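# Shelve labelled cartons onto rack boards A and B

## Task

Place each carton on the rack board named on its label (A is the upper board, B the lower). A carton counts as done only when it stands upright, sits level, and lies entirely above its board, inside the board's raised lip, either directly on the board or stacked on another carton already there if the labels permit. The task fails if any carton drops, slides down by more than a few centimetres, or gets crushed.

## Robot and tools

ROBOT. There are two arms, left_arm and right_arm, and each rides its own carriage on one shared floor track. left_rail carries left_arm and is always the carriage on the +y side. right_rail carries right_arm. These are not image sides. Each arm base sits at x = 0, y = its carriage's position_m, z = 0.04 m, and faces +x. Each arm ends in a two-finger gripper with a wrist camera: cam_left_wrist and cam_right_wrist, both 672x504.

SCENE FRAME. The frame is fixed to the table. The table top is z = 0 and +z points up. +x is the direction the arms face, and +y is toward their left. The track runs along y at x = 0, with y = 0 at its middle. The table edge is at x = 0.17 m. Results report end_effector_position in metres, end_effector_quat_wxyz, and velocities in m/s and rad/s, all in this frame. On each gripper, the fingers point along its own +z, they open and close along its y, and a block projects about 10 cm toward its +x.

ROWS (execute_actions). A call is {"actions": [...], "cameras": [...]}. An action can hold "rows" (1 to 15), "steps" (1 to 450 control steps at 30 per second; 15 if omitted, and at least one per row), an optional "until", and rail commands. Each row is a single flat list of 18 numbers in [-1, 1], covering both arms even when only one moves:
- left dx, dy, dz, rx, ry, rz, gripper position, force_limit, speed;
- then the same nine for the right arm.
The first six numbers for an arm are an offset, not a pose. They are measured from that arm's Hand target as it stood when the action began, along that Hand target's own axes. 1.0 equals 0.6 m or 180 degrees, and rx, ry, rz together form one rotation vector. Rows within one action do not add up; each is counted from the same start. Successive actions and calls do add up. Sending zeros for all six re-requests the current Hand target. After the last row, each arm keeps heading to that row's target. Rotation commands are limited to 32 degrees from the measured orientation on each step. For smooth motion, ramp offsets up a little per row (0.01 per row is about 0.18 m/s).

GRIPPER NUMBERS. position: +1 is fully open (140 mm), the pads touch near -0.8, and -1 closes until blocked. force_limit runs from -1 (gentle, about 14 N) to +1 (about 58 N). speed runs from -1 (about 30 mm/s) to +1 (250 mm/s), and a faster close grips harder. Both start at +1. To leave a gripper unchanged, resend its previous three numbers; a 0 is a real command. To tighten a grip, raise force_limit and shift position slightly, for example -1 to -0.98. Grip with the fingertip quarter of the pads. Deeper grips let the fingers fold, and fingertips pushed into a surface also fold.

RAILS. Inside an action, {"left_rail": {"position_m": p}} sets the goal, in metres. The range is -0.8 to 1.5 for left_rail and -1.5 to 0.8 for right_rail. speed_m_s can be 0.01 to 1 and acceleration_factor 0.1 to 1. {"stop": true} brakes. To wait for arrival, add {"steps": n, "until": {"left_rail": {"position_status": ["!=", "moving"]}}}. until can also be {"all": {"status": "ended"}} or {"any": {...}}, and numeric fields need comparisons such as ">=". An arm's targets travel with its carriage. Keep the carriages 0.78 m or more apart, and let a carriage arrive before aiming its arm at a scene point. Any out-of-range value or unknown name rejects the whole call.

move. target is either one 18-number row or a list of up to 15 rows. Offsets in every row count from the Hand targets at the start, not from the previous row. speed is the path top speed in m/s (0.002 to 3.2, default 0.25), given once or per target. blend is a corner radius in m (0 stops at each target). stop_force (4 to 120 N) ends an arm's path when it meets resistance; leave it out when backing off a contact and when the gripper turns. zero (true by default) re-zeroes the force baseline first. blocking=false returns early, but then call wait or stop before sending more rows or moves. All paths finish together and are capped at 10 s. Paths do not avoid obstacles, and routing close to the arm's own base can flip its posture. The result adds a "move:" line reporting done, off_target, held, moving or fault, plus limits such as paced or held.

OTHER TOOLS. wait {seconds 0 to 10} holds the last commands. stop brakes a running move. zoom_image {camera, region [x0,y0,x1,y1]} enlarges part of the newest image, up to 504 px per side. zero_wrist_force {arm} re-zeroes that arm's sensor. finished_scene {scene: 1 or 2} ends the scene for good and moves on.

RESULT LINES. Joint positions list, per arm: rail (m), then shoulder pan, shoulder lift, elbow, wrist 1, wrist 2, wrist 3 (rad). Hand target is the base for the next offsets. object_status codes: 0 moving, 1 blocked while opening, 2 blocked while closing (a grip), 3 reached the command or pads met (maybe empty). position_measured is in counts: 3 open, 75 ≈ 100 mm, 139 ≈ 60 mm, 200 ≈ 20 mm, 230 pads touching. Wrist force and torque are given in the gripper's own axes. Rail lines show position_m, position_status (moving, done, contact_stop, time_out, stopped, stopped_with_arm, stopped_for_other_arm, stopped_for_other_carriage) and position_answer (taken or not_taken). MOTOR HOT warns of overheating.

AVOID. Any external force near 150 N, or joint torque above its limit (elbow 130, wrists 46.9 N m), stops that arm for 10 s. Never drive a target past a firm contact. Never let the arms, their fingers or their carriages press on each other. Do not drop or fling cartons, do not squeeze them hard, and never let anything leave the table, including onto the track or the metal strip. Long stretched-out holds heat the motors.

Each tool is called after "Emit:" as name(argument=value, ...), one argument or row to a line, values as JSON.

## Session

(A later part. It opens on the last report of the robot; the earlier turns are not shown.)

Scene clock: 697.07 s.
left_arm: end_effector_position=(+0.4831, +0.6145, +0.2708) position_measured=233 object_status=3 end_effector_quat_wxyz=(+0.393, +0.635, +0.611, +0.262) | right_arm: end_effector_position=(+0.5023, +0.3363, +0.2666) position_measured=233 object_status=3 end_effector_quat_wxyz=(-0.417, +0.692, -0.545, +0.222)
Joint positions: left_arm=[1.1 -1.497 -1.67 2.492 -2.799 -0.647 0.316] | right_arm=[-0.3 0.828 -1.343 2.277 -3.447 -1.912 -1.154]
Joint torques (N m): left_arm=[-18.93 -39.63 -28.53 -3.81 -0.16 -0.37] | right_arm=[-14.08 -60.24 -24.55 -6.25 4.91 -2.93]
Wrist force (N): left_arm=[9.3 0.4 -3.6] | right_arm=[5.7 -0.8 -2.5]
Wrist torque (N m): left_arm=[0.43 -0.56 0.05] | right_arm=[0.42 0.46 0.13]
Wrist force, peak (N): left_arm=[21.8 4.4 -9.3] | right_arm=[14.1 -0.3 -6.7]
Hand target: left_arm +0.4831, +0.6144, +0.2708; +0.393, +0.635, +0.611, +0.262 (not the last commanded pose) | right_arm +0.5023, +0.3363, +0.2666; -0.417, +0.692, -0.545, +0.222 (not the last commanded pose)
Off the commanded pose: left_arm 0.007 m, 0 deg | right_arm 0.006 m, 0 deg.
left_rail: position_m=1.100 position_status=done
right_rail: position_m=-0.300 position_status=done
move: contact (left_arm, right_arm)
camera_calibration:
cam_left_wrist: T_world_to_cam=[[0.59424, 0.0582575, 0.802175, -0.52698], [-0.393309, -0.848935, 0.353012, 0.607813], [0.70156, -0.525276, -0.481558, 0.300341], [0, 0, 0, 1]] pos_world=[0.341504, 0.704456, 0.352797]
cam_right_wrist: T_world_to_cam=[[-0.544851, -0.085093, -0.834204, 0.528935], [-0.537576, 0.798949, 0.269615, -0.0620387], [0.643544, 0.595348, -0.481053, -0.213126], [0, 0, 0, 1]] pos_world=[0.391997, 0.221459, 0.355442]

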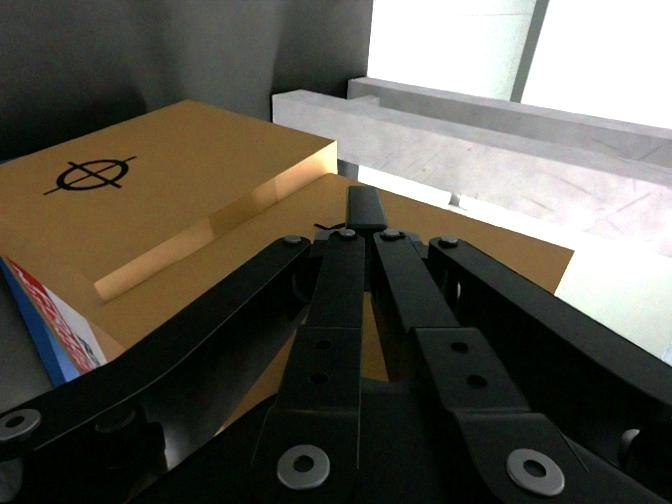

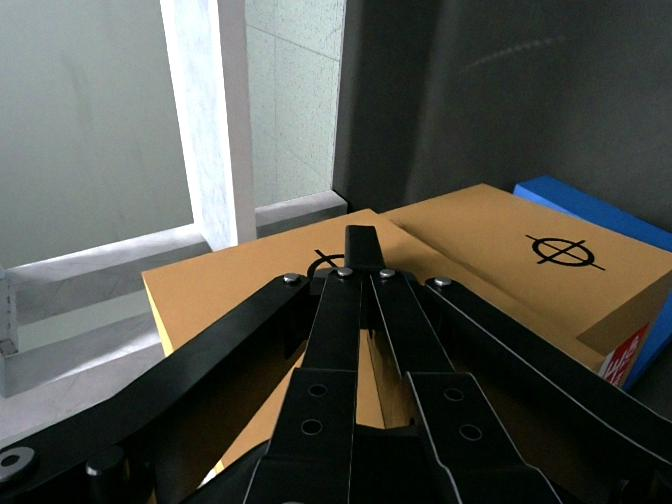

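Emit:
move(
  target=[-0.0193, 0, 0.0052, 0, 0, 0, -1, 0, 0, -0.0193, 0, 0.0052, 0, 0, 0, -1, 0, 0],
  speed=0.01,
  stop_force=35,
)

Emit:
move(
  target=[-0.00495, 0.02731, -0.01847, 0, 0, 0, -1, 0, 0, -0.00495, -0.02731, -0.01847, 0, 0, 0, -1, 0, 0],
  speed=0.03,
  cameras=["all"],
)

Scene clock: 703.70 s.
left_arm: end_effector_position=(+0.4832, +0.6132, +0.2707) position_measured=233 object_status=3 end_effector_quat_wxyz=(+0.393, +0.635, +0.611, +0.262) | right_arm: end_effector_position=(+0.5022, +0.3380, +0.2666) position_measured=233 object_status=3 end_effector_quat_wxyz=(-0.417, +0.692, -0.545, +0.222)
Joint positions: left_arm=[1.1 -1.497 -1.667 2.49 -2.8 -0.647 0.316] | right_arm=[-0.3 0.831 -1.341 2.274 -3.446 -1.915 -1.153]
Joint torques (N m): left_arm=[-7.83 -35.19 -43.6 -7.24 -6.95 1.06] | right_arm=[0.44 -50.32 -36.08 -6.44 17.09 -2.91]
Wrist force (N): left_arm=[43.3 7.5 -16.0] | right_arm=[40.0 -4.2 -23.1]
Wrist torque (N m): left_arm=[0.11 -0.22 -0.04] | right_arm=[0.60 1.33 0.14]
Wrist force, peak (N): left_arm=[53.7 11.4 -22.4] | right_arm=[45.2 -3.0 -25.7]
Hand target: left_arm +0.4832, +0.6132, +0.2707; +0.393, +0.635, +0.611, +0.262 (not the last commanded pose) | right_arm +0.5022, +0.3380, +0.2666; -0.417, +0.692, -0.545, +0.222 (not the last commanded pose)
Off the commanded pose: left_arm 0.011 m, 0 deg | right_arm 0.010 m, 0 deg.
left_rail: position_m=1.100 position_status=done
right_rail: position_m=-0.300 position_status=done
move: contact (left_arm, right_arm)

Scene clock: 704.77 s.
left_arm: end_effector_position=(+0.4832, +0.6132, +0.2907) position_measured=233 object_status=3 end_effector_quat_wxyz=(+0.393, +0.635, +0.611, +0.262) | right_arm: end_effector_position=(+0.5022, +0.3380, +0.2865) position_measured=233 object_status=3 end_effector_quat_wxyz=(-0.417, +0.692, -0.545, +0.222)
Joint positions: left_arm=[1.1 -1.497 -1.705 2.471 -2.743 -0.647 0.316] | right_arm=[-0.3 0.831 -1.375 2.263 -3.401 -1.915 -1.153]
Joint torques (N m): left_arm=[-11.17 -43.47 -76.51 -10.49 1.35 -1.81] | right_arm=[22.5 -64.1 -76.36 -8.75 9.13 -0.36]
Wrist force (N): left_arm=[43.4 -4.6 -5.3] | right_arm=[37.1 9.8 -4.0]
Wrist torque (N m): left_arm=[0.57 0.03 0.10] | right_arm=[0.24 1.45 -0.02]
Wrist force, peak (N): left_arm=[43.0 8.1 -16.2] | right_arm=[40.2 -4.3 -22.8]
Hand target: left_arm +0.4832, +0.6132, +0.2907; +0.393, +0.635, +0.611, +0.262 | right_arm +0.5022, +0.3380, +0.2866; -0.417, +0.692, -0.545, +0.222
Off the commanded pose: left_arm 0.000 m, 0 deg | right_arm 0.000 m, 0 deg.
left_rail: position_m=1.100 position_status=done
right_rail: position_m=-0.300 position_status=done
move: done
camera_calibration:
cam_left_wrist: T_world_to_cam=[[0.594094, 0.0579258, 0.802307, -0.542613], [-0.393365, -0.849087, 0.352583, 0.600044], [0.701652, -0.525067, -0.481652, 0.308979], [0, 0, 0, 1]] pos_world=[0.341604, 0.703156, 0.372597]
cam_right_wrist: T_world_to_cam=[[-0.544723, -0.0850694, -0.83429, 0.54564], [-0.537116, 0.799405, 0.26918, -0.0690955], [0.644037, 0.594739, -0.481147, -0.20447], [0, 0, 0, 1]] pos_world=[0.391797, 0.223259, 0.375441]

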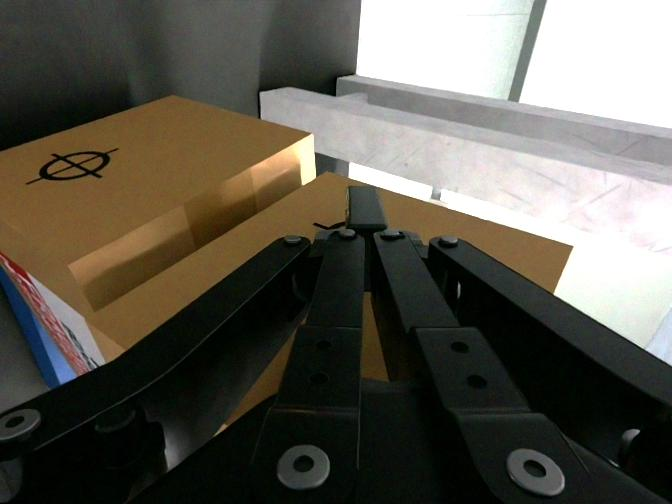

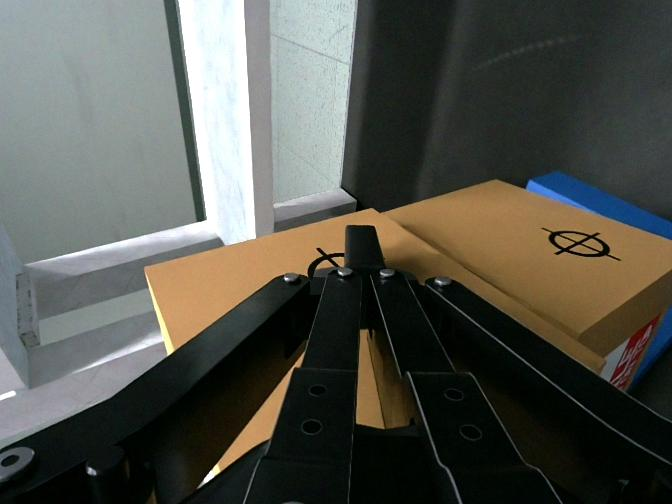

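Emit:
move(
  target=[0.00594, -0.03277, 0.02216, 0, 0, 0, -1, 0, 0, 0.00594, 0.03277, 0.02216, 0, 0, 0, -1, 0, 0],
  speed=0.015,
  stop_force=8,
)

Scene clock: 723.70 s.
left_arm: end_effector_position=(+0.4832, +0.6132, +0.2713) position_measured=233 object_status=3 end_effector_quat_wxyz=(+0.393, +0.635, +0.611, +0.262) | right_arm: end_effector_position=(+0.5022, +0.3380, +0.2673) position_measured=233 object_status=3 end_effector_quat_wxyz=(-0.417, +0.692, -0.545, +0.222)
Joint positions: left_arm=[1.1 -1.497 -1.669 2.489 -2.798 -0.647 0.316] | right_arm=[-0.3 0.831 -1.342 2.273 -3.444 -1.915 -1.153]
Joint torques (N m): left_arm=[-26.9 -39.82 -72.73 -9.41 -3.94 -1.78] | right_arm=[15.12 -61.82 -69.13 -6.65 15.35 -0.5]
Wrist force (N): left_arm=[42.5 -0.3 -10.8] | right_arm=[35.9 3.9 -10.9]
Wrist torque (N m): left_arm=[0.50 -0.12 0.08] | right_arm=[0.36 1.33 0.04]
Wrist force, peak (N): left_arm=[47.1 7.5 -20.3] | right_arm=[41.7 8.8 -5.3]
Hand target: left_arm +0.4832, +0.6132, +0.2713; +0.393, +0.635, +0.611, +0.262 (not the last commanded pose) | right_arm +0.5022, +0.3380, +0.2673; -0.417, +0.692, -0.545, +0.222 (not the last commanded pose)
Off the commanded pose: left_arm 0.005 m, 0 deg | right_arm 0.005 m, 0 deg.
left_rail: position_m=1.100 position_status=done
right_rail: position_m=-0.300 position_status=done
move: contact (left_arm, right_arm)

Emit:
move(
  target=[
    [0.0484, 0, -0.013, 0, 0, 0, -1, 0, 0, 0.0484, 0, -0.013, 0, 0, 0, -1, 0, 0],
    [0.049, -0.0162, -0.0105, -0.1073, 0, 0.02876, -1, 0, 0, 0.0492, 0.016, -0.0102, 0.1073, 0, -0.02876, -1, 0, 0],
  ],
  speed=[0.03, 0.15],
  cameras=["all"],
)

Scene clock: 739.63 s.
left_arm: end_effector_position=(+0.4758, +0.6427, +0.2625) position_measured=233 object_status=3 end_effector_quat_wxyz=(+0.482, +0.587, +0.530, +0.378) | right_arm: end_effector_position=(+0.5011, +0.3076, +0.2585) position_measured=233 object_status=3 end_effector_quat_wxyz=(-0.517, +0.636, -0.469, +0.329)
Joint positions: left_arm=[1.1 -1.63 -1.46 2.647 -3.166 -0.275 0.354] | right_arm=[-0.3 0.856 -1.106 2.342 -4.094 -2.042 -1.372]
Joint torques (N m): left_arm=[-12.55 -22.26 -9.63 -6.31 4.58 4.23] | right_arm=[19.56 -48.97 -37.22 -5.82 -4.16 -2.98]
Wrist force (N): left_arm=[2.4 2.0 -1.9] | right_arm=[-1.4 1.7 3.2]
Wrist torque (N m): left_arm=[0.79 -0.79 0.17] | right_arm=[0.70 0.34 0.25]
Wrist force, peak (N): left_arm=[42.9 -0.8 -11.3] | right_arm=[36.3 4.4 -10.8]
Hand target: left_arm +0.4759, +0.6427, +0.2625; +0.482, +0.587, +0.530, +0.378 | right_arm +0.5011, +0.3076, +0.2585; -0.517, +0.636, -0.469, +0.329
Off the commanded pose: left_arm 0.000 m, 0 deg | right_arm 0.000 m, 0 deg.
left_rail: position_m=1.100 position_status=done
right_rail: position_m=-0.300 position_status=done
move: done
camera_calibration:
cam_left_wrist: T_world_to_cam=[[0.285527, 0.0271588, 0.957986, -0.391588], [-0.48449, -0.858369, 0.168737, 0.729734], [0.826888, -0.512314, -0.231929, 0.182713], [0, 0, 0, 1]] pos_world=[0.314275, 0.730622, 0.294379]
cam_right_wrist: T_world_to_cam=[[-0.227782, -0.0539702, -0.972215, 0.386245], [-0.601821, 0.792719, 0.0969961, 0.0410587], [0.765458, 0.607194, -0.213048, -0.333173], [0, 0, 0, 1]] pos_world=[0.36772, 0.190598, 0.300549]

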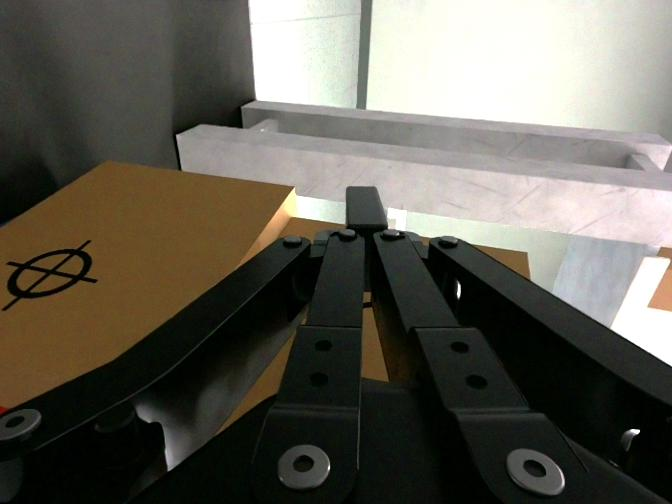

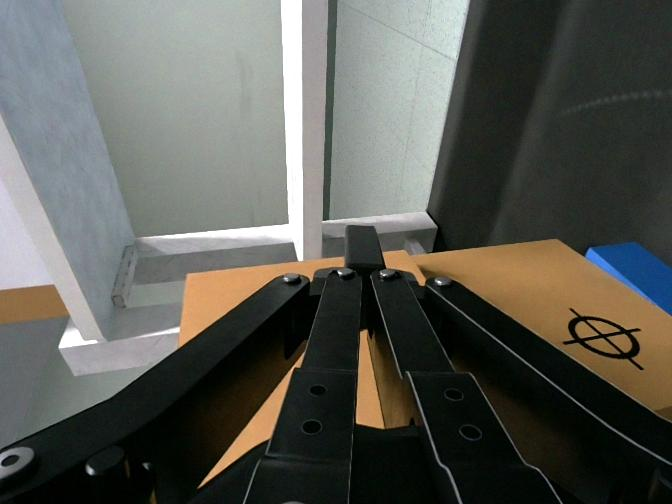

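Emit:
move(
  target=[-0.0579, 0, 0.0155, 0, 0, 0, -1, 0, 0, -0.0579, 0, 0.0155, 0, 0, 0, -1, 0, 0],
  speed=0.015,
  stop_force=8,
  cameras=["all"],
)

Emit:
zoom_image(
  camera="cam_left_wrist",
  region=[290, 170, 430, 275],
)

Emit:
zoom_image(
  camera="cam_right_wrist",
  region=[290, 210, 430, 315],
)

Scene clock: 745.87 s.
left_arm: end_effector_position=(+0.4786, +0.6146, +0.2625) position_measured=233 object_status=3 end_effector_quat_wxyz=(+0.482, +0.587, +0.530, +0.378) | right_arm: end_effector_position=(+0.4983, +0.3359, +0.2584) position_measured=233 object_status=3 end_effector_quat_wxyz=(-0.517, +0.636, -0.469, +0.329)
Joint positions: left_arm=[1.1 -1.619 -1.41 2.595 -3.199 -0.28 0.39] | right_arm=[-0.3 0.896 -1.086 2.294 -4.059 -2.08 -1.359]
Joint torques (N m): left_arm=[-20.19 -48.13 -13.39 -2.71 2.26 -3.73] | right_arm=[-12.1 -68 -11.25 -4.89 5.09 -1.65]
Wrist force (N): left_arm=[8.8 1.6 -4.3] | right_arm=[6.6 0.2 0.4]
Wrist torque (N m): left_arm=[0.75 -0.64 0.18] | right_arm=[0.79 0.59 0.11]
Wrist force, peak (N): left_arm=[20.8 3.5 -7.5] | right_arm=[14.4 0.3 -2.5]
Hand target: left_arm +0.4786, +0.6146, +0.2625; +0.482, +0.587, +0.530, +0.378 (not the last commanded pose) | right_arm +0.4983, +0.3359, +0.2584; -0.517, +0.636, -0.469, +0.329 (not the last commanded pose)
Off the commanded pose: left_arm 0.008 m, 0 deg | right_arm 0.008 m, 0 deg.
left_rail: position_m=1.100 position_status=done
right_rail: position_m=-0.300 position_status=done
move: contact (left_arm, right_arm)
camera_calibration:
cam_left_wrist: T_world_to_cam=[[0.28545, 0.0271441, 0.958009, -0.391596], [-0.484702, -0.858249, 0.16874, 0.706953], [0.826791, -0.512515, -0.23183, 0.166145], [0, 0, 0, 1]] pos_world=[0.317075, 0.702523, 0.294379]
cam_right_wrist: T_world_to_cam=[[-0.227782, -0.0539702, -0.972215, 0.387129], [-0.601821, 0.792719, 0.0969961, 0.017019], [0.765458, 0.607194, -0.213048, -0.348153], [0, 0, 0, 1]] pos_world=[0.36492, 0.218798, 0.300549]

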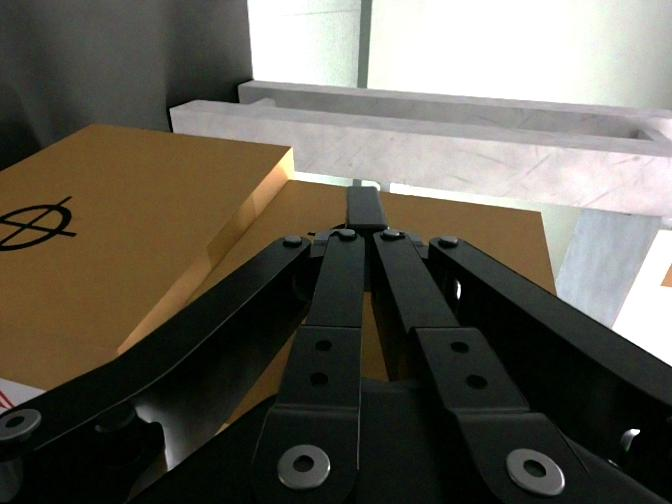

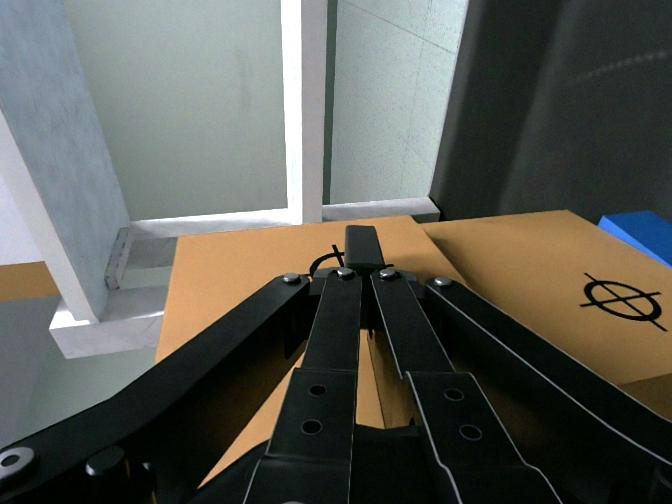

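Scaled by 3.600 from the camera's 672x504 image, which has a finer 960x720 frame.

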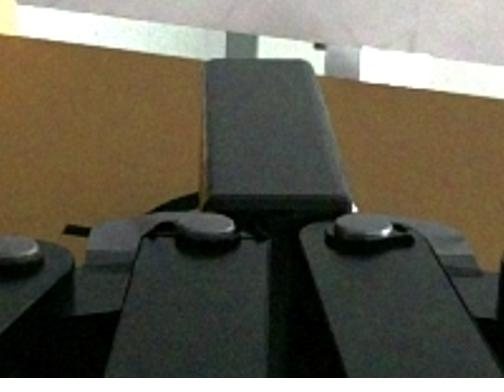

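Scaled by 3.600 from the camera's 672x504 image, which has a finer 960x720 frame.

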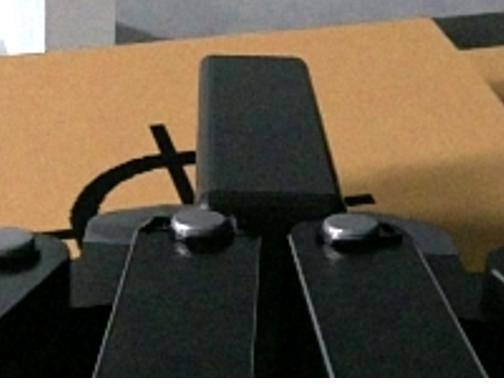

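Emit:
move(
  target=[-0.0193, 0, 0.0052, 0, 0, 0, -1, 0, 0, -0.0193, 0, 0.0052, 0, 0, 0, -1, 0, 0],
  speed=0.01,
  stop_force=35,
)

Scene clock: 755.40 s.
left_arm: end_effector_position=(+0.4787, +0.6133, +0.2624) position_measured=233 object_status=3 end_effector_quat_wxyz=(+0.482, +0.587, +0.530, +0.378) | right_arm: end_effector_position=(+0.4982, +0.3375, +0.2584) position_measured=233 object_status=3 end_effector_quat_wxyz=(-0.516, +0.636, -0.469, +0.329)
Joint positions: left_arm=[1.1 -1.619 -1.408 2.593 -3.2 -0.28 0.392] | right_arm=[-0.3 0.898 -1.085 2.29 -4.057 -2.083 -1.358]
Joint torques (N m): left_arm=[-32.62 -46.93 -31.43 -3.7 -5.06 -3.8] | right_arm=[4.83 -61.57 -24.43 -2.56 18.72 -1.53]
Wrist force (N): left_arm=[41.9 4.3 -11.1] | right_arm=[38.9 -3.6 -13.5]
Wrist torque (N m): left_arm=[0.77 -0.12 0.10] | right_arm=[0.84 1.52 0.16]
Wrist force, peak (N): left_arm=[51.5 7.0 -16.2] | right_arm=[46.3 -2.5 -17.3]
Hand target: left_arm +0.4787, +0.6133, +0.2625; +0.482, +0.587, +0.530, +0.378 (not the last commanded pose) | right_arm +0.4982, +0.3375, +0.2584; -0.516, +0.636, -0.469, +0.329 (not the last commanded pose)
Off the commanded pose: left_arm 0.011 m, 0 deg | right_arm 0.010 m, 0 deg.
left_rail: position_m=1.100 position_status=done
right_rail: position_m=-0.300 position_status=done
move: contact (left_arm, right_arm)

Emit:
move(
  target=[-0.00223, 0.0322, -0.00833, 0, 0, 0, -1, 0, 0, -0.00223, -0.0322, -0.00833, 0, 0, 0, -1, 0, 0],
  speed=0.03,
  cameras=["all"],
)

Scene clock: 759.03 s.
left_arm: end_effector_position=(+0.4788, +0.6132, +0.2824) position_measured=233 object_status=3 end_effector_quat_wxyz=(+0.482, +0.587, +0.530, +0.378) | right_arm: end_effector_position=(+0.4982, +0.3375, +0.2784) position_measured=233 object_status=3 end_effector_quat_wxyz=(-0.516, +0.636, -0.469, +0.329)
Joint positions: left_arm=[1.1 -1.619 -1.464 2.583 -3.134 -0.28 0.392] | right_arm=[-0.3 0.898 -1.125 2.289 -4.016 -2.083 -1.358]
Joint torques (N m): left_arm=[-11.83 -50.2 -62.43 -5.12 -0.11 -4.1] | right_arm=[27.57 -78.16 -61.27 -3.69 9.7 0.85]
Wrist force (N): left_arm=[44.0 -4.5 -8.7] | right_arm=[37.3 11.2 -5.6]
Wrist torque (N m): left_arm=[0.98 -0.07 0.47] | right_arm=[0.37 1.67 -0.03]
Wrist force, peak (N): left_arm=[45.3 -3.8 -9.2] | right_arm=[39.4 -3.8 -13.9]
Hand target: left_arm +0.4787, +0.6132, +0.2825; +0.482, +0.587, +0.530, +0.378 | right_arm +0.4982, +0.3375, +0.2784; -0.516, +0.636, -0.469, +0.329
Off the commanded pose: left_arm 0.000 m, 0 deg | right_arm 0.000 m, 0 deg.
left_rail: position_m=1.100 position_status=done
right_rail: position_m=-0.300 position_status=done
move: done
camera_calibration:
cam_left_wrist: T_world_to_cam=[[0.285273, 0.0270288, 0.958065, -0.410534], [-0.484699, -0.85829, 0.168538, 0.702619], [0.826853, -0.512453, -0.231746, 0.169919], [0, 0, 0, 1]] pos_world=[0.317175, 0.701223, 0.314279]
cam_right_wrist: T_world_to_cam=[[-0.227643, -0.0540228, -0.972245, 0.406613], [-0.601255, 0.793184, 0.0967052, 0.0134553], [0.765945, 0.606581, -0.213044, -0.344892], [0, 0, 0, 1]] pos_world=[0.36482, 0.220499, 0.320549]

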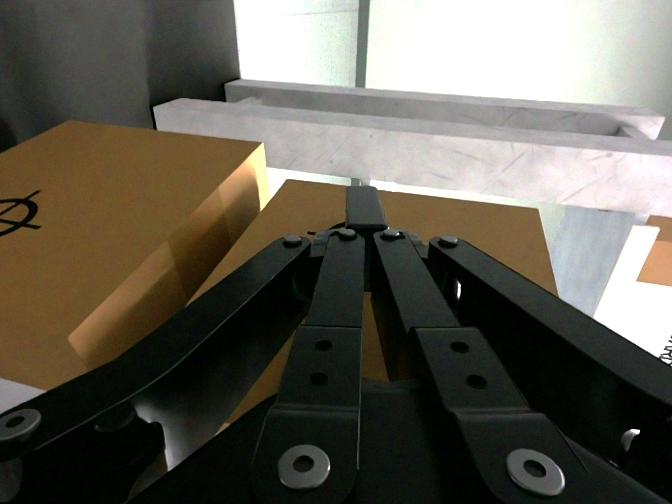

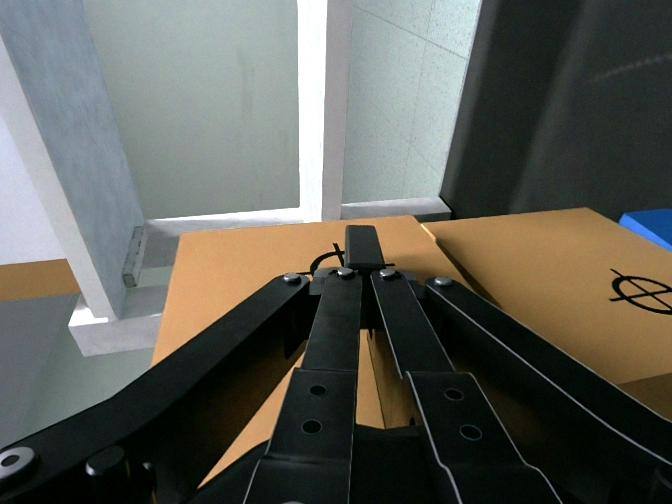

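Emit:
move(
  target=[-0.1179, 0.1021, 0.0153, 0.00212, -0.03059, 0.00792, -1, 0, 0, 0.095, -0.0903, -0.0874, 0.00212, 0.03059, 0.00792, -1, 0, 0],
  speed=0.06,
)

Scene clock: 767.63 s.
left_arm: end_effector_position=(+0.4924, +0.5435, +0.3440) position_measured=233 object_status=3 end_effector_quat_wxyz=(+0.500, +0.612, +0.500, +0.354) | right_arm: end_effector_position=(+0.4843, +0.2673, +0.3401) position_measured=233 object_status=3 end_effector_quat_wxyz=(-0.500, +0.612, -0.500, +0.355)
Joint positions: left_arm=[1.1 -1.57 -1.434 2.448 -3.389 -0.368 0.771] | right_arm=[-0.3 0.887 -1.299 2.365 -3.901 -2.167 -1.328]
Joint torques (N m): left_arm=[-4.72 -23.44 -65.75 -7.98 -9.76 3.08] | right_arm=[1.26 -61.74 -39.77 -3.57 11.15 2.94]
Wrist force (N): left_arm=[47.2 -4.8 -9.5] | right_arm=[40.6 11.8 -6.9]
Wrist torque (N m): left_arm=[0.90 0.00 0.21] | right_arm=[0.45 1.67 0.04]
Wrist force, peak (N): left_arm=[49.1 -5.0 -9.5] | right_arm=[42.6 11.3 -7.3]
Hand target: left_arm +0.4924, +0.5435, +0.3440; +0.500, +0.612, +0.500, +0.354 | right_arm +0.4843, +0.2673, +0.3401; -0.500, +0.612, -0.500, +0.355
Off the commanded pose: left_arm 0.000 m, 0 deg | right_arm 0.000 m, 0 deg.
left_rail: position_m=1.100 position_status=done
right_rail: position_m=-0.300 position_status=done
move: done

Emit:
move(
  target=[-0.24952, 0, 0.06686, 0, 0, 0, -1, 0, 0, 0.24952, 0, -0.06686, 0, 0, 0, -1, 0, 0],
  speed=0.08,
  cameras=["all"],
)

Emit:
zoom_image(
  camera="cam_left_wrist",
  region=[100, 60, 580, 300],
)

Emit:
zoom_image(
  camera="cam_right_wrist",
  region=[120, 120, 600, 360],
)

Scene clock: 773.43 s.
left_arm: end_effector_position=(+0.4924, +0.3886, +0.3440) position_measured=233 object_status=3 end_effector_quat_wxyz=(+0.500, +0.612, +0.500, +0.354) | right_arm: end_effector_position=(+0.4840, +0.1124, +0.3404) position_measured=233 object_status=3 end_effector_quat_wxyz=(-0.500, +0.612, -0.500, +0.355)
Joint positions: left_arm=[1.1 -1.57 -1.241 2.17 -3.305 -0.368 0.771] | right_arm=[-0.3 0.601 -1.481 2.63 -4.024 -1.892 -1.418]
Joint torques (N m): left_arm=[-4.44 -47.92 -70.39 -3.19 -9.51 3.63] | right_arm=[2.45 -45.5 -32.92 -8.32 21.24 -2.66]
Wrist force (N): left_arm=[51.8 -4.8 -10.8] | right_arm=[45.0 11.3 -8.4]
Wrist torque (N m): left_arm=[0.92 0.02 0.28] | right_arm=[0.34 1.74 0.17]
Wrist force, peak (N): left_arm=[52.5 -4.8 -10.7] | right_arm=[45.4 11.4 -8.4]
Hand target: left_arm +0.4924, +0.3885, +0.3440; +0.500, +0.612, +0.500, +0.354 | right_arm +0.4840, +0.1123, +0.3404; -0.500, +0.612, -0.500, +0.355
Off the commanded pose: left_arm 0.000 m, 0 deg | right_arm 0.000 m, 0 deg.
left_rail: position_m=1.100 position_status=done
right_rail: position_m=-0.300 position_status=done
move: done
camera_calibration:
cam_left_wrist: T_world_to_cam=[[0.286564, -0.00158594, 0.95806, -0.456851], [-0.567594, -0.805894, 0.168439, 0.526458], [0.771828, -0.592058, -0.231841, 0.115873], [0, 0, 0, 1]] pos_world=[0.340298, 0.492148, 0.375879]
cam_right_wrist: T_world_to_cam=[[-0.231764, -0.0309516, -0.972279, 0.450856], [-0.519522, 0.848955, 0.0968137, 0.131587], [0.822425, 0.527558, -0.212837, -0.202832], [0, 0, 0, 1]] pos_world=[0.339669, 0.00924932, 0.382449]

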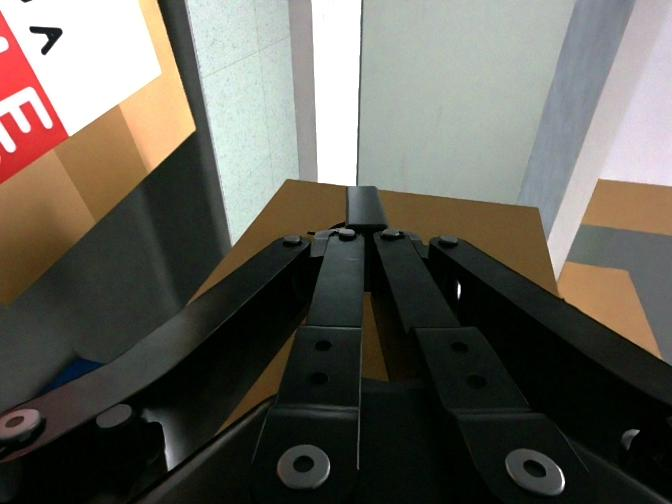

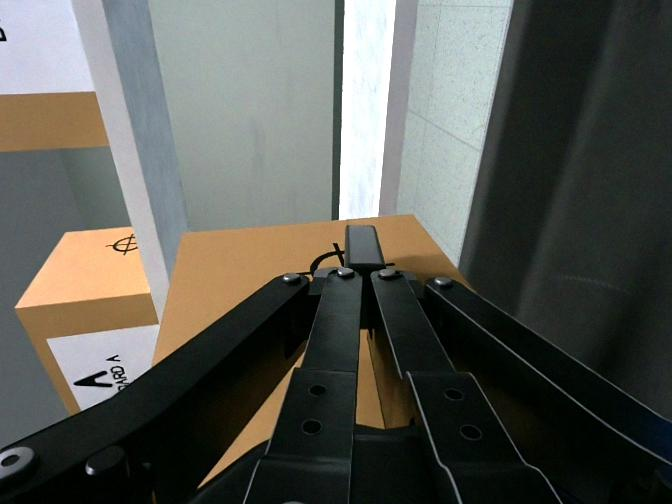

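Scaled by 1.050 from the camera's 672x504 image, which has a finer 960x720 frame.

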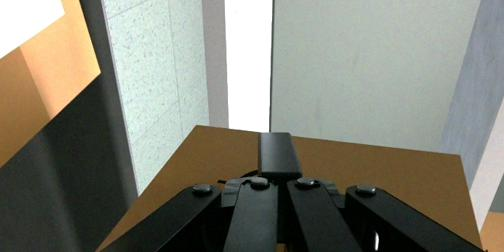

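Scaled by 1.050 from the camera's 672x504 image, which has a finer 960x720 frame.

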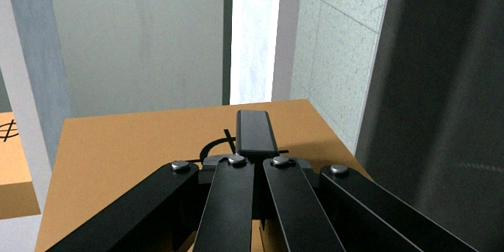

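Emit:
move(
  target=[0.066, 0.0787, 0.2463, 0, 0, 0, -1, 0, 0, 0.066, -0.0787, 0.2463, 0, 0, 0, -1, 0, 0],
  speed=0.08,
  cameras=["all"],
)

Scene clock: 786.83 s.
left_arm: end_effector_position=(+0.6523, +0.3886, +0.3501) position_measured=233 object_status=3 end_effector_quat_wxyz=(+0.500, +0.612, +0.500, +0.354) | right_arm: end_effector_position=(+0.6439, +0.1120, +0.3466) position_measured=233 object_status=3 end_effector_quat_wxyz=(-0.500, +0.612, -0.500, +0.355)
Joint positions: left_arm=[1.1 -1.327 -1.117 2.003 -3.545 -0.567 1.086] | right_arm=[-0.3 0.395 -1.362 2.444 -3.97 -1.693 -1.472]
Joint torques (N m): left_arm=[-17.87 -58.75 -67.82 -6.63 -14.47 3.77] | right_arm=[10.76 -40.28 -59.16 -4.65 20.56 -2.68]
Wrist force (N): left_arm=[48.6 -4.7 -9.6] | right_arm=[41.8 10.7 -7.4]
Wrist torque (N m): left_arm=[0.91 0.08 0.18] | right_arm=[0.33 1.88 0.13]
Wrist force, peak (N): left_arm=[51.8 -4.6 -10.2] | right_arm=[44.8 11.4 -7.9]
Hand target: left_arm +0.6524, +0.3886, +0.3501; +0.500, +0.612, +0.500, +0.354 | right_arm +0.6440, +0.1120, +0.3466; -0.500, +0.612, -0.500, +0.355
Off the commanded pose: left_arm 0.000 m, 0 deg | right_arm 0.000 m, 0 deg.
left_rail: position_m=1.100 position_status=done
right_rail: position_m=-0.300 position_status=done
move: done
camera_calibration:
cam_left_wrist: T_world_to_cam=[[0.286559, -0.00154577, 0.958061, -0.508564], [-0.56748, -0.805975, 0.168435, 0.61623], [0.771914, -0.591947, -0.231837, -0.0063045], [0, 0, 0, 1]] pos_world=[0.500298, 0.492148, 0.381979]
cam_right_wrist: T_world_to_cam=[[-0.231847, -0.0310033, -0.972258, 0.493965], [-0.519444, 0.849005, 0.0967946, 0.214365], [0.822451, 0.527475, -0.212944, -0.332778], [0, 0, 0, 1]] pos_world=[0.499568, 0.00884912, 0.388649]

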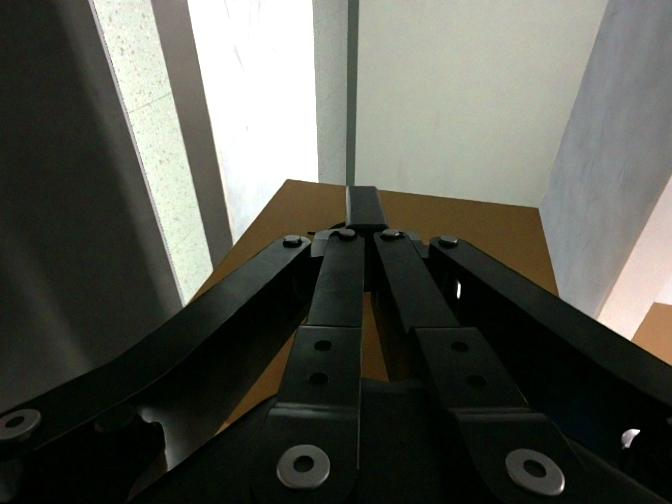

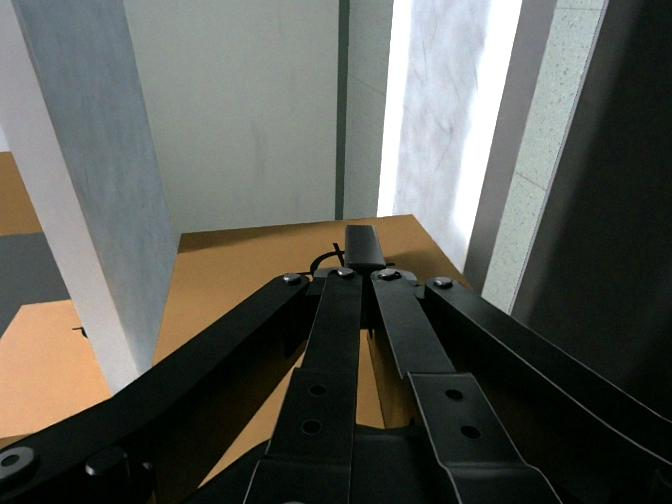

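Emit:
move(
  target=[0.04167, 0.04313, 0.1555, 0, 0, 0, -1, 0, 0, 0.04167, -0.04313, 0.1555, 0, 0, 0, -1, 0, 0],
  speed=0.07,
  cameras=["all"],
)

Scene clock: 793.90 s.
left_arm: end_effector_position=(+0.7523, +0.3886, +0.3502) position_measured=233 object_status=3 end_effector_quat_wxyz=(+0.500, +0.612, +0.500, +0.354) | right_arm: end_effector_position=(+0.7439, +0.1118, +0.3467) position_measured=233 object_status=3 end_effector_quat_wxyz=(-0.500, +0.612, -0.500, +0.355)
Joint positions: left_arm=[1.1 -1.193 -1.041 1.878 -3.575 -0.688 1.184] | right_arm=[-0.3 0.32 -1.269 2.299 -3.92 -1.62 -1.491]
Joint torques (N m): left_arm=[-12.82 -68.85 -68.22 -6.72 -15.33 3.81] | right_arm=[12.02 -48.56 -60.21 -5.2 20.77 -2.67]
Wrist force (N): left_arm=[47.6 -5.1 -9.9] | right_arm=[41.3 10.9 -7.1]
Wrist torque (N m): left_arm=[0.80 0.11 0.23] | right_arm=[0.33 1.79 0.07]
Wrist force, peak (N): left_arm=[50.0 -5.4 -11.5] | right_arm=[43.1 10.9 -7.7]
Hand target: left_arm +0.7524, +0.3886, +0.3502; +0.500, +0.612, +0.500, +0.354 | right_arm +0.7440, +0.1119, +0.3467; -0.500, +0.612, -0.500, +0.355
Off the commanded pose: left_arm 0.000 m, 0 deg | right_arm 0.000 m, 0 deg.
left_rail: position_m=1.100 position_status=done
right_rail: position_m=-0.300 position_status=done
move: done
camera_calibration:
cam_left_wrist: T_world_to_cam=[[0.286559, -0.0015463, 0.958061, -0.537315], [-0.567542, -0.805928, 0.168453, 0.672968], [0.771868, -0.592012, -0.231823, -0.0834184], [0, 0, 0, 1]] pos_world=[0.600298, 0.492148, 0.382079]
cam_right_wrist: T_world_to_cam=[[-0.231767, -0.0309519, -0.972279, 0.517203], [-0.519452, 0.849, 0.0967967, 0.266389], [0.822468, 0.527486, -0.212848, -0.414997], [0, 0, 0, 1]] pos_world=[0.599569, 0.00874935, 0.388749]

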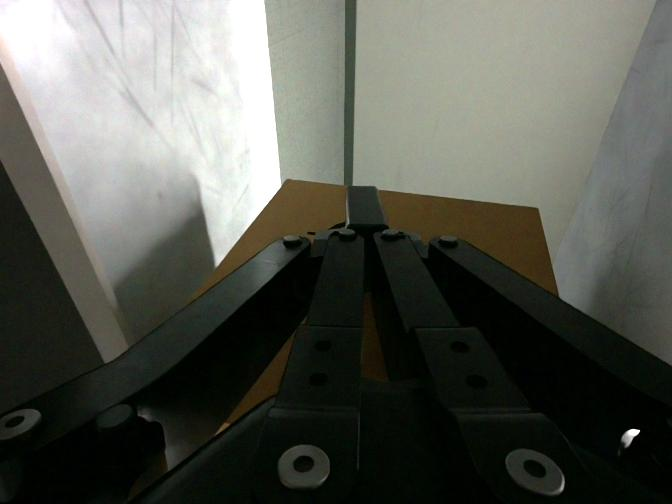

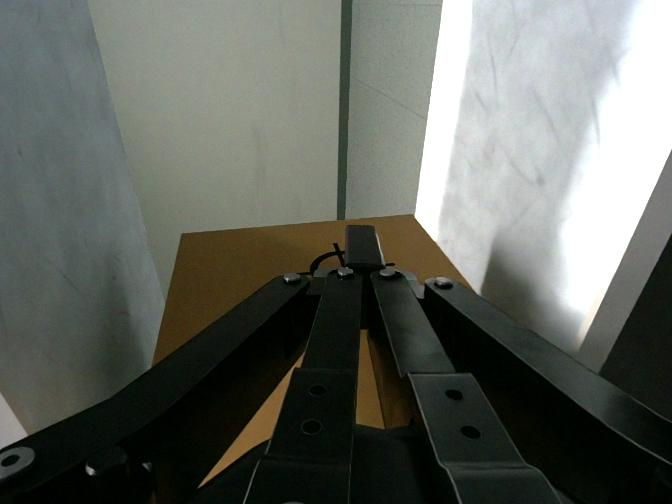

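Emit:
move(
  target=[0.0225, 0.02329, 0.08397, 0, 0, 0, -1, 0, 0, 0.0225, -0.02329, 0.08397, 0, 0, 0, -1, 0, 0],
  speed=0.05,
  cameras=["all"],
)

Emit:
zoom_image(
  camera="cam_left_wrist",
  region=[0, 0, 400, 360],
)

Emit:
zoom_image(
  camera="cam_right_wrist",
  region=[300, 0, 672, 400],
)

Scene clock: 801.80 s.
left_arm: end_effector_position=(+0.8063, +0.3886, +0.3502) position_measured=233 object_status=3 end_effector_quat_wxyz=(+0.500, +0.612, +0.500, +0.354) | right_arm: end_effector_position=(+0.7979, +0.1118, +0.3467) position_measured=233 object_status=3 end_effector_quat_wxyz=(-0.500, +0.612, -0.500, +0.355)
Joint positions: left_arm=[1.1 -1.128 -0.997 1.802 -3.571 -0.749 1.222] | right_arm=[-0.3 0.289 -1.217 2.214 -3.886 -1.591 -1.498]
Joint torques (N m): left_arm=[-17.78 -75.51 -67.89 -2.77 -15.09 3.35] | right_arm=[17.88 -57.52 -61.37 -4.76 20.76 -2.61]
Wrist force (N): left_arm=[48.2 -5.2 -9.6] | right_arm=[40.7 11.3 -7.0]
Wrist torque (N m): left_arm=[0.86 -0.07 0.22] | right_arm=[0.41 1.82 0.10]
Wrist force, peak (N): left_arm=[49.5 -5.1 -10.2] | right_arm=[42.2 11.3 -8.6]
Hand target: left_arm +0.8064, +0.3886, +0.3502; +0.500, +0.612, +0.500, +0.354 | right_arm +0.7980, +0.1118, +0.3467; -0.500, +0.612, -0.500, +0.355
Off the commanded pose: left_arm 0.000 m, 0 deg | right_arm 0.000 m, 0 deg.
left_rail: position_m=1.100 position_status=done
right_rail: position_m=-0.300 position_status=done
move: done
camera_calibration:
cam_left_wrist: T_world_to_cam=[[0.286543, -0.00156889, 0.958066, -0.552769], [-0.56755, -0.805928, 0.168426, 0.703631], [0.771868, -0.592012, -0.231823, -0.125099], [0, 0, 0, 1]] pos_world=[0.654298, 0.492148, 0.382079]
cam_right_wrist: T_world_to_cam=[[-0.231767, -0.0309519, -0.972279, 0.529812], [-0.519452, 0.849, 0.0967967, 0.294515], [0.822468, 0.527486, -0.212848, -0.459336], [0, 0, 0, 1]] pos_world=[0.653569, 0.00864935, 0.388849]

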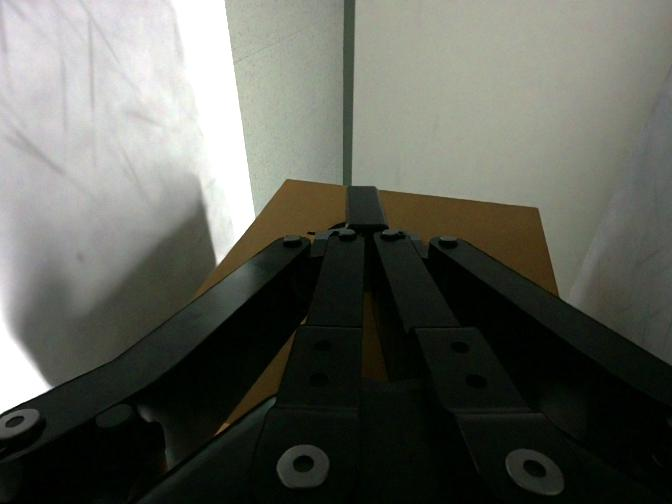

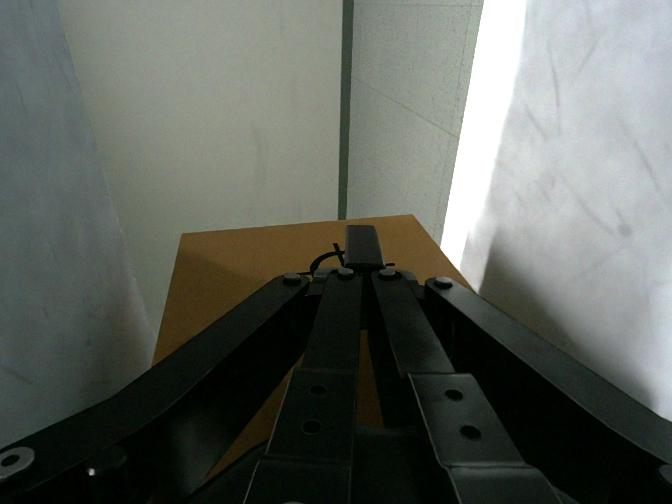

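Scaled by 1.260 from the camera's 672x504 image, which has a finer 960x720 frame.

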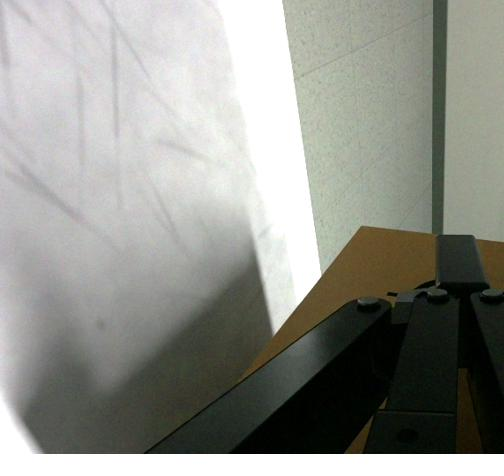

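Scaled by 1.260 from the camera's 672x504 image, which has a finer 960x720 frame.

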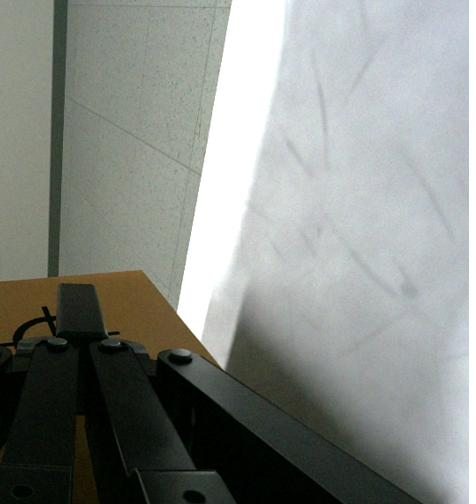

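Emit:
move(
  target=[0.00642, -0.07963, 0.02394, 0, 0, 0, -1, 0, 0, 0.00642, 0.07963, 0.02394, 0, 0, 0, -1, 0, 0],
  speed=0.02,
  stop_force=7,
)

Scene clock: 809.70 s.
left_arm: end_effector_position=(+0.8081, +0.3886, +0.3084) position_measured=233 object_status=3 end_effector_quat_wxyz=(+0.500, +0.612, +0.500, +0.354) | right_arm: end_effector_position=(+0.7997, +0.1117, +0.3041) position_measured=233 object_status=3 end_effector_quat_wxyz=(-0.499, +0.612, -0.500, +0.355)
Joint positions: left_arm=[1.1 -1.126 -0.944 1.81 -3.633 -0.751 1.223] | right_arm=[-0.3 0.288 -1.141 2.222 -3.971 -1.59 -1.499]
Joint torques (N m): left_arm=[-28.97 -93.56 -54.1 -1.74 -13.18 2.78] | right_arm=[30.24 -72.77 -43.36 -3.21 20.19 -2.59]
Wrist force (N): left_arm=[44.0 1.7 -11.3] | right_arm=[40.2 5.7 -8.4]
Wrist torque (N m): left_arm=[0.75 -0.12 0.14] | right_arm=[0.62 1.77 0.14]
Wrist force, peak (N): left_arm=[51.0 -3.8 -10.3] | right_arm=[43.5 11.2 -7.9]
Hand target: left_arm +0.8081, +0.3886, +0.3085; +0.500, +0.612, +0.500, +0.354 (not the last commanded pose) | right_arm +0.7997, +0.1117, +0.3042; -0.500, +0.612, -0.500, +0.355 (not the last commanded pose)
Off the commanded pose: left_arm 0.008 m, 0 deg | right_arm 0.007 m, 0 deg.
left_rail: position_m=1.100 position_status=done
right_rail: position_m=-0.300 position_status=done
move: contact (left_arm, right_arm)

Emit:
move(
  target=[0.00067, -0.00966, 0.0025, 0, 0, 0, -1, 0, 0, 0.00067, 0.00966, 0.0025, 0, 0, 0, -1, 0, 0],
  speed=0.01,
  stop_force=6,
  cameras=["all"],
)

Emit:
zoom_image(
  camera="cam_left_wrist",
  region=[0, 0, 400, 360],
)

Emit:
zoom_image(
  camera="cam_right_wrist",
  region=[300, 0, 672, 400],
)

Scene clock: 813.07 s.
left_arm: end_effector_position=(+0.8081, +0.3886, +0.3082) position_measured=233 object_status=3 end_effector_quat_wxyz=(+0.500, +0.612, +0.500, +0.354) | right_arm: end_effector_position=(+0.7998, +0.1117, +0.3039) position_measured=233 object_status=3 end_effector_quat_wxyz=(-0.500, +0.612, -0.500, +0.355)
Joint positions: left_arm=[1.1 -1.126 -0.944 1.809 -3.634 -0.751 1.223] | right_arm=[-0.3 0.288 -1.14 2.222 -3.972 -1.59 -1.499]
Joint torques (N m): left_arm=[-44.71 -88.73 -48.63 0.48 -12.46 0.08] | right_arm=[51.35 -67.47 -43.3 -1.04 18.33 -1.83]
Wrist force (N): left_arm=[45.9 6.7 -14.4] | right_arm=[40.1 2.3 -12.5]
Wrist torque (N m): left_arm=[0.57 -0.16 0.07] | right_arm=[0.76 1.69 0.18]
Wrist force, peak (N): left_arm=[45.9 11.4 -15.8] | right_arm=[39.8 -1.4 -15.5]
Hand target: left_arm +0.8081, +0.3886, +0.3082; +0.500, +0.612, +0.500, +0.354 (not the last commanded pose) | right_arm +0.7998, +0.1117, +0.3039; -0.500, +0.612, -0.500, +0.355 (not the last commanded pose)
Off the commanded pose: left_arm 0.006 m, 0 deg | right_arm 0.006 m, 0 deg.
left_rail: position_m=1.100 position_status=done
right_rail: position_m=-0.300 position_status=done
move: contact (left_arm, right_arm)
camera_calibration:
cam_left_wrist: T_world_to_cam=[[0.286431, -0.00124402, 0.9581, -0.513048], [-0.567597, -0.80585, 0.168641, 0.711663], [0.771875, -0.592119, -0.231526, -0.136302], [0, 0, 0, 1]] pos_world=[0.656098, 0.492148, 0.339978]
cam_right_wrist: T_world_to_cam=[[-0.231672, -0.0309192, -0.972302, 0.488462], [-0.519535, 0.848949, 0.0967939, 0.299743], [0.822443, 0.527569, -0.212741, -0.469916], [0, 0, 0, 1]] pos_world=[0.655369, 0.00854946, 0.345949]

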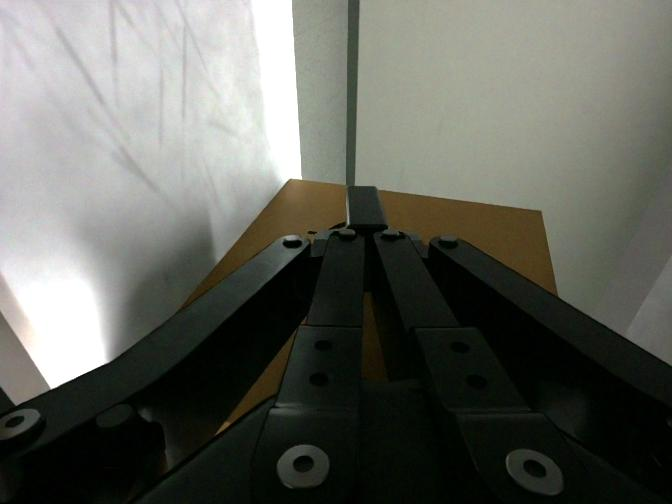

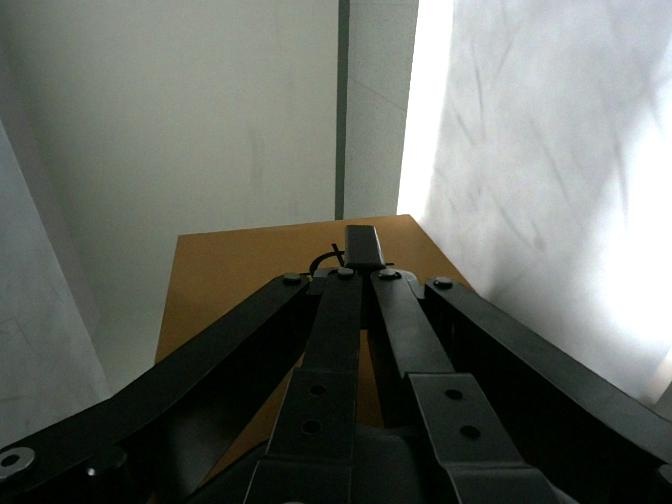

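Scaled by 1.260 from the camera's 672x504 image, which has a finer 960x720 frame.

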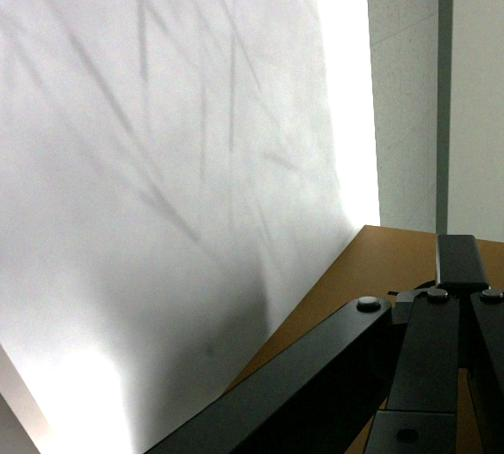

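Scaled by 1.260 from the camera's 672x504 image, which has a finer 960x720 frame.

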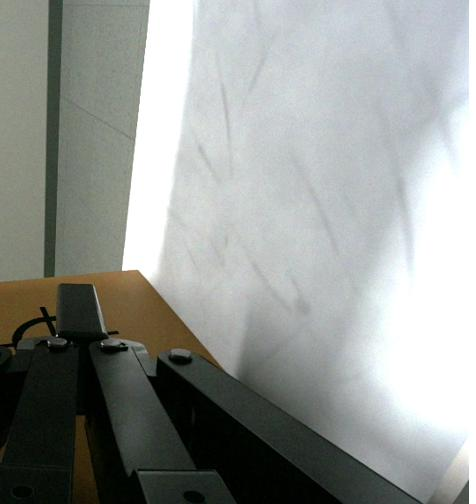

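Emit:
move(
  target=[0.0483, 0, -0.01294, 0, 0, 0, -1, 0, 0, 0.0483, 0, -0.01294, 0, 0, 0, -1, 0, 0],
  speed=0.03,
  cameras=["all"],
)

Scene clock: 819.87 s.
left_arm: end_effector_position=(+0.8081, +0.4185, +0.3082) position_measured=233 object_status=3 end_effector_quat_wxyz=(+0.500, +0.612, +0.500, +0.354) | right_arm: end_effector_position=(+0.7997, +0.0818, +0.3039) position_measured=233 object_status=3 end_effector_quat_wxyz=(-0.500, +0.612, -0.500, +0.355)
Joint positions: left_arm=[1.1 -1.108 -0.968 1.859 -3.665 -0.767 1.232] | right_arm=[-0.3 0.235 -1.156 2.254 -3.988 -1.538 -1.512]
Joint torques (N m): left_arm=[18.27 -97.5 -18.26 -5.26 -1.66 3.92] | right_arm=[-20.85 -68.66 -13.36 -5.76 3.54 -2.63]
Wrist force (N): left_arm=[4.4 0.8 -1.9] | right_arm=[0.0 3.1 2.7]
Wrist torque (N m): left_arm=[0.55 -1.26 0.13] | right_arm=[1.05 0.09 0.19]
Wrist force, peak (N): left_arm=[46.3 6.9 -14.4] | right_arm=[40.4 2.3 -12.9]
Hand target: left_arm +0.8081, +0.4186, +0.3082; +0.500, +0.612, +0.500, +0.354 | right_arm +0.7997, +0.0817, +0.3039; -0.500, +0.612, -0.500, +0.355
Off the commanded pose: left_arm 0.000 m, 0 deg | right_arm 0.000 m, 0 deg.
left_rail: position_m=1.100 position_status=done
right_rail: position_m=-0.300 position_status=done
move: done
camera_calibration:
cam_left_wrist: T_world_to_cam=[[0.286431, -0.00124402, 0.9581, -0.51301], [-0.567597, -0.80585, 0.168641, 0.735758], [0.771875, -0.592119, -0.231526, -0.118597], [0, 0, 0, 1]] pos_world=[0.656098, 0.522048, 0.339978]
cam_right_wrist: T_world_to_cam=[[-0.231621, -0.0310018, -0.972312, 0.487505], [-0.519556, 0.848947, 0.0966989, 0.325174], [0.822443, 0.527568, -0.212741, -0.454142], [0, 0, 0, 1]] pos_world=[0.655369, -0.0213509, 0.345948]

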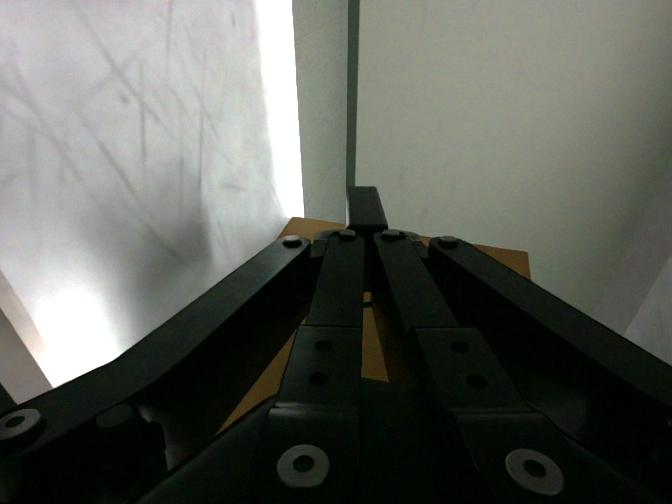

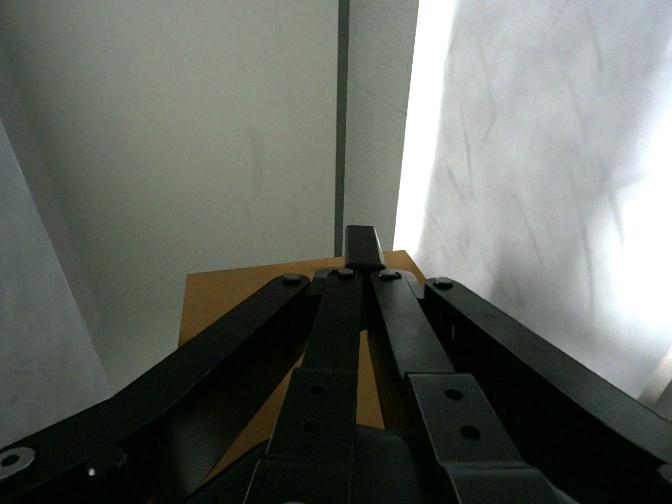

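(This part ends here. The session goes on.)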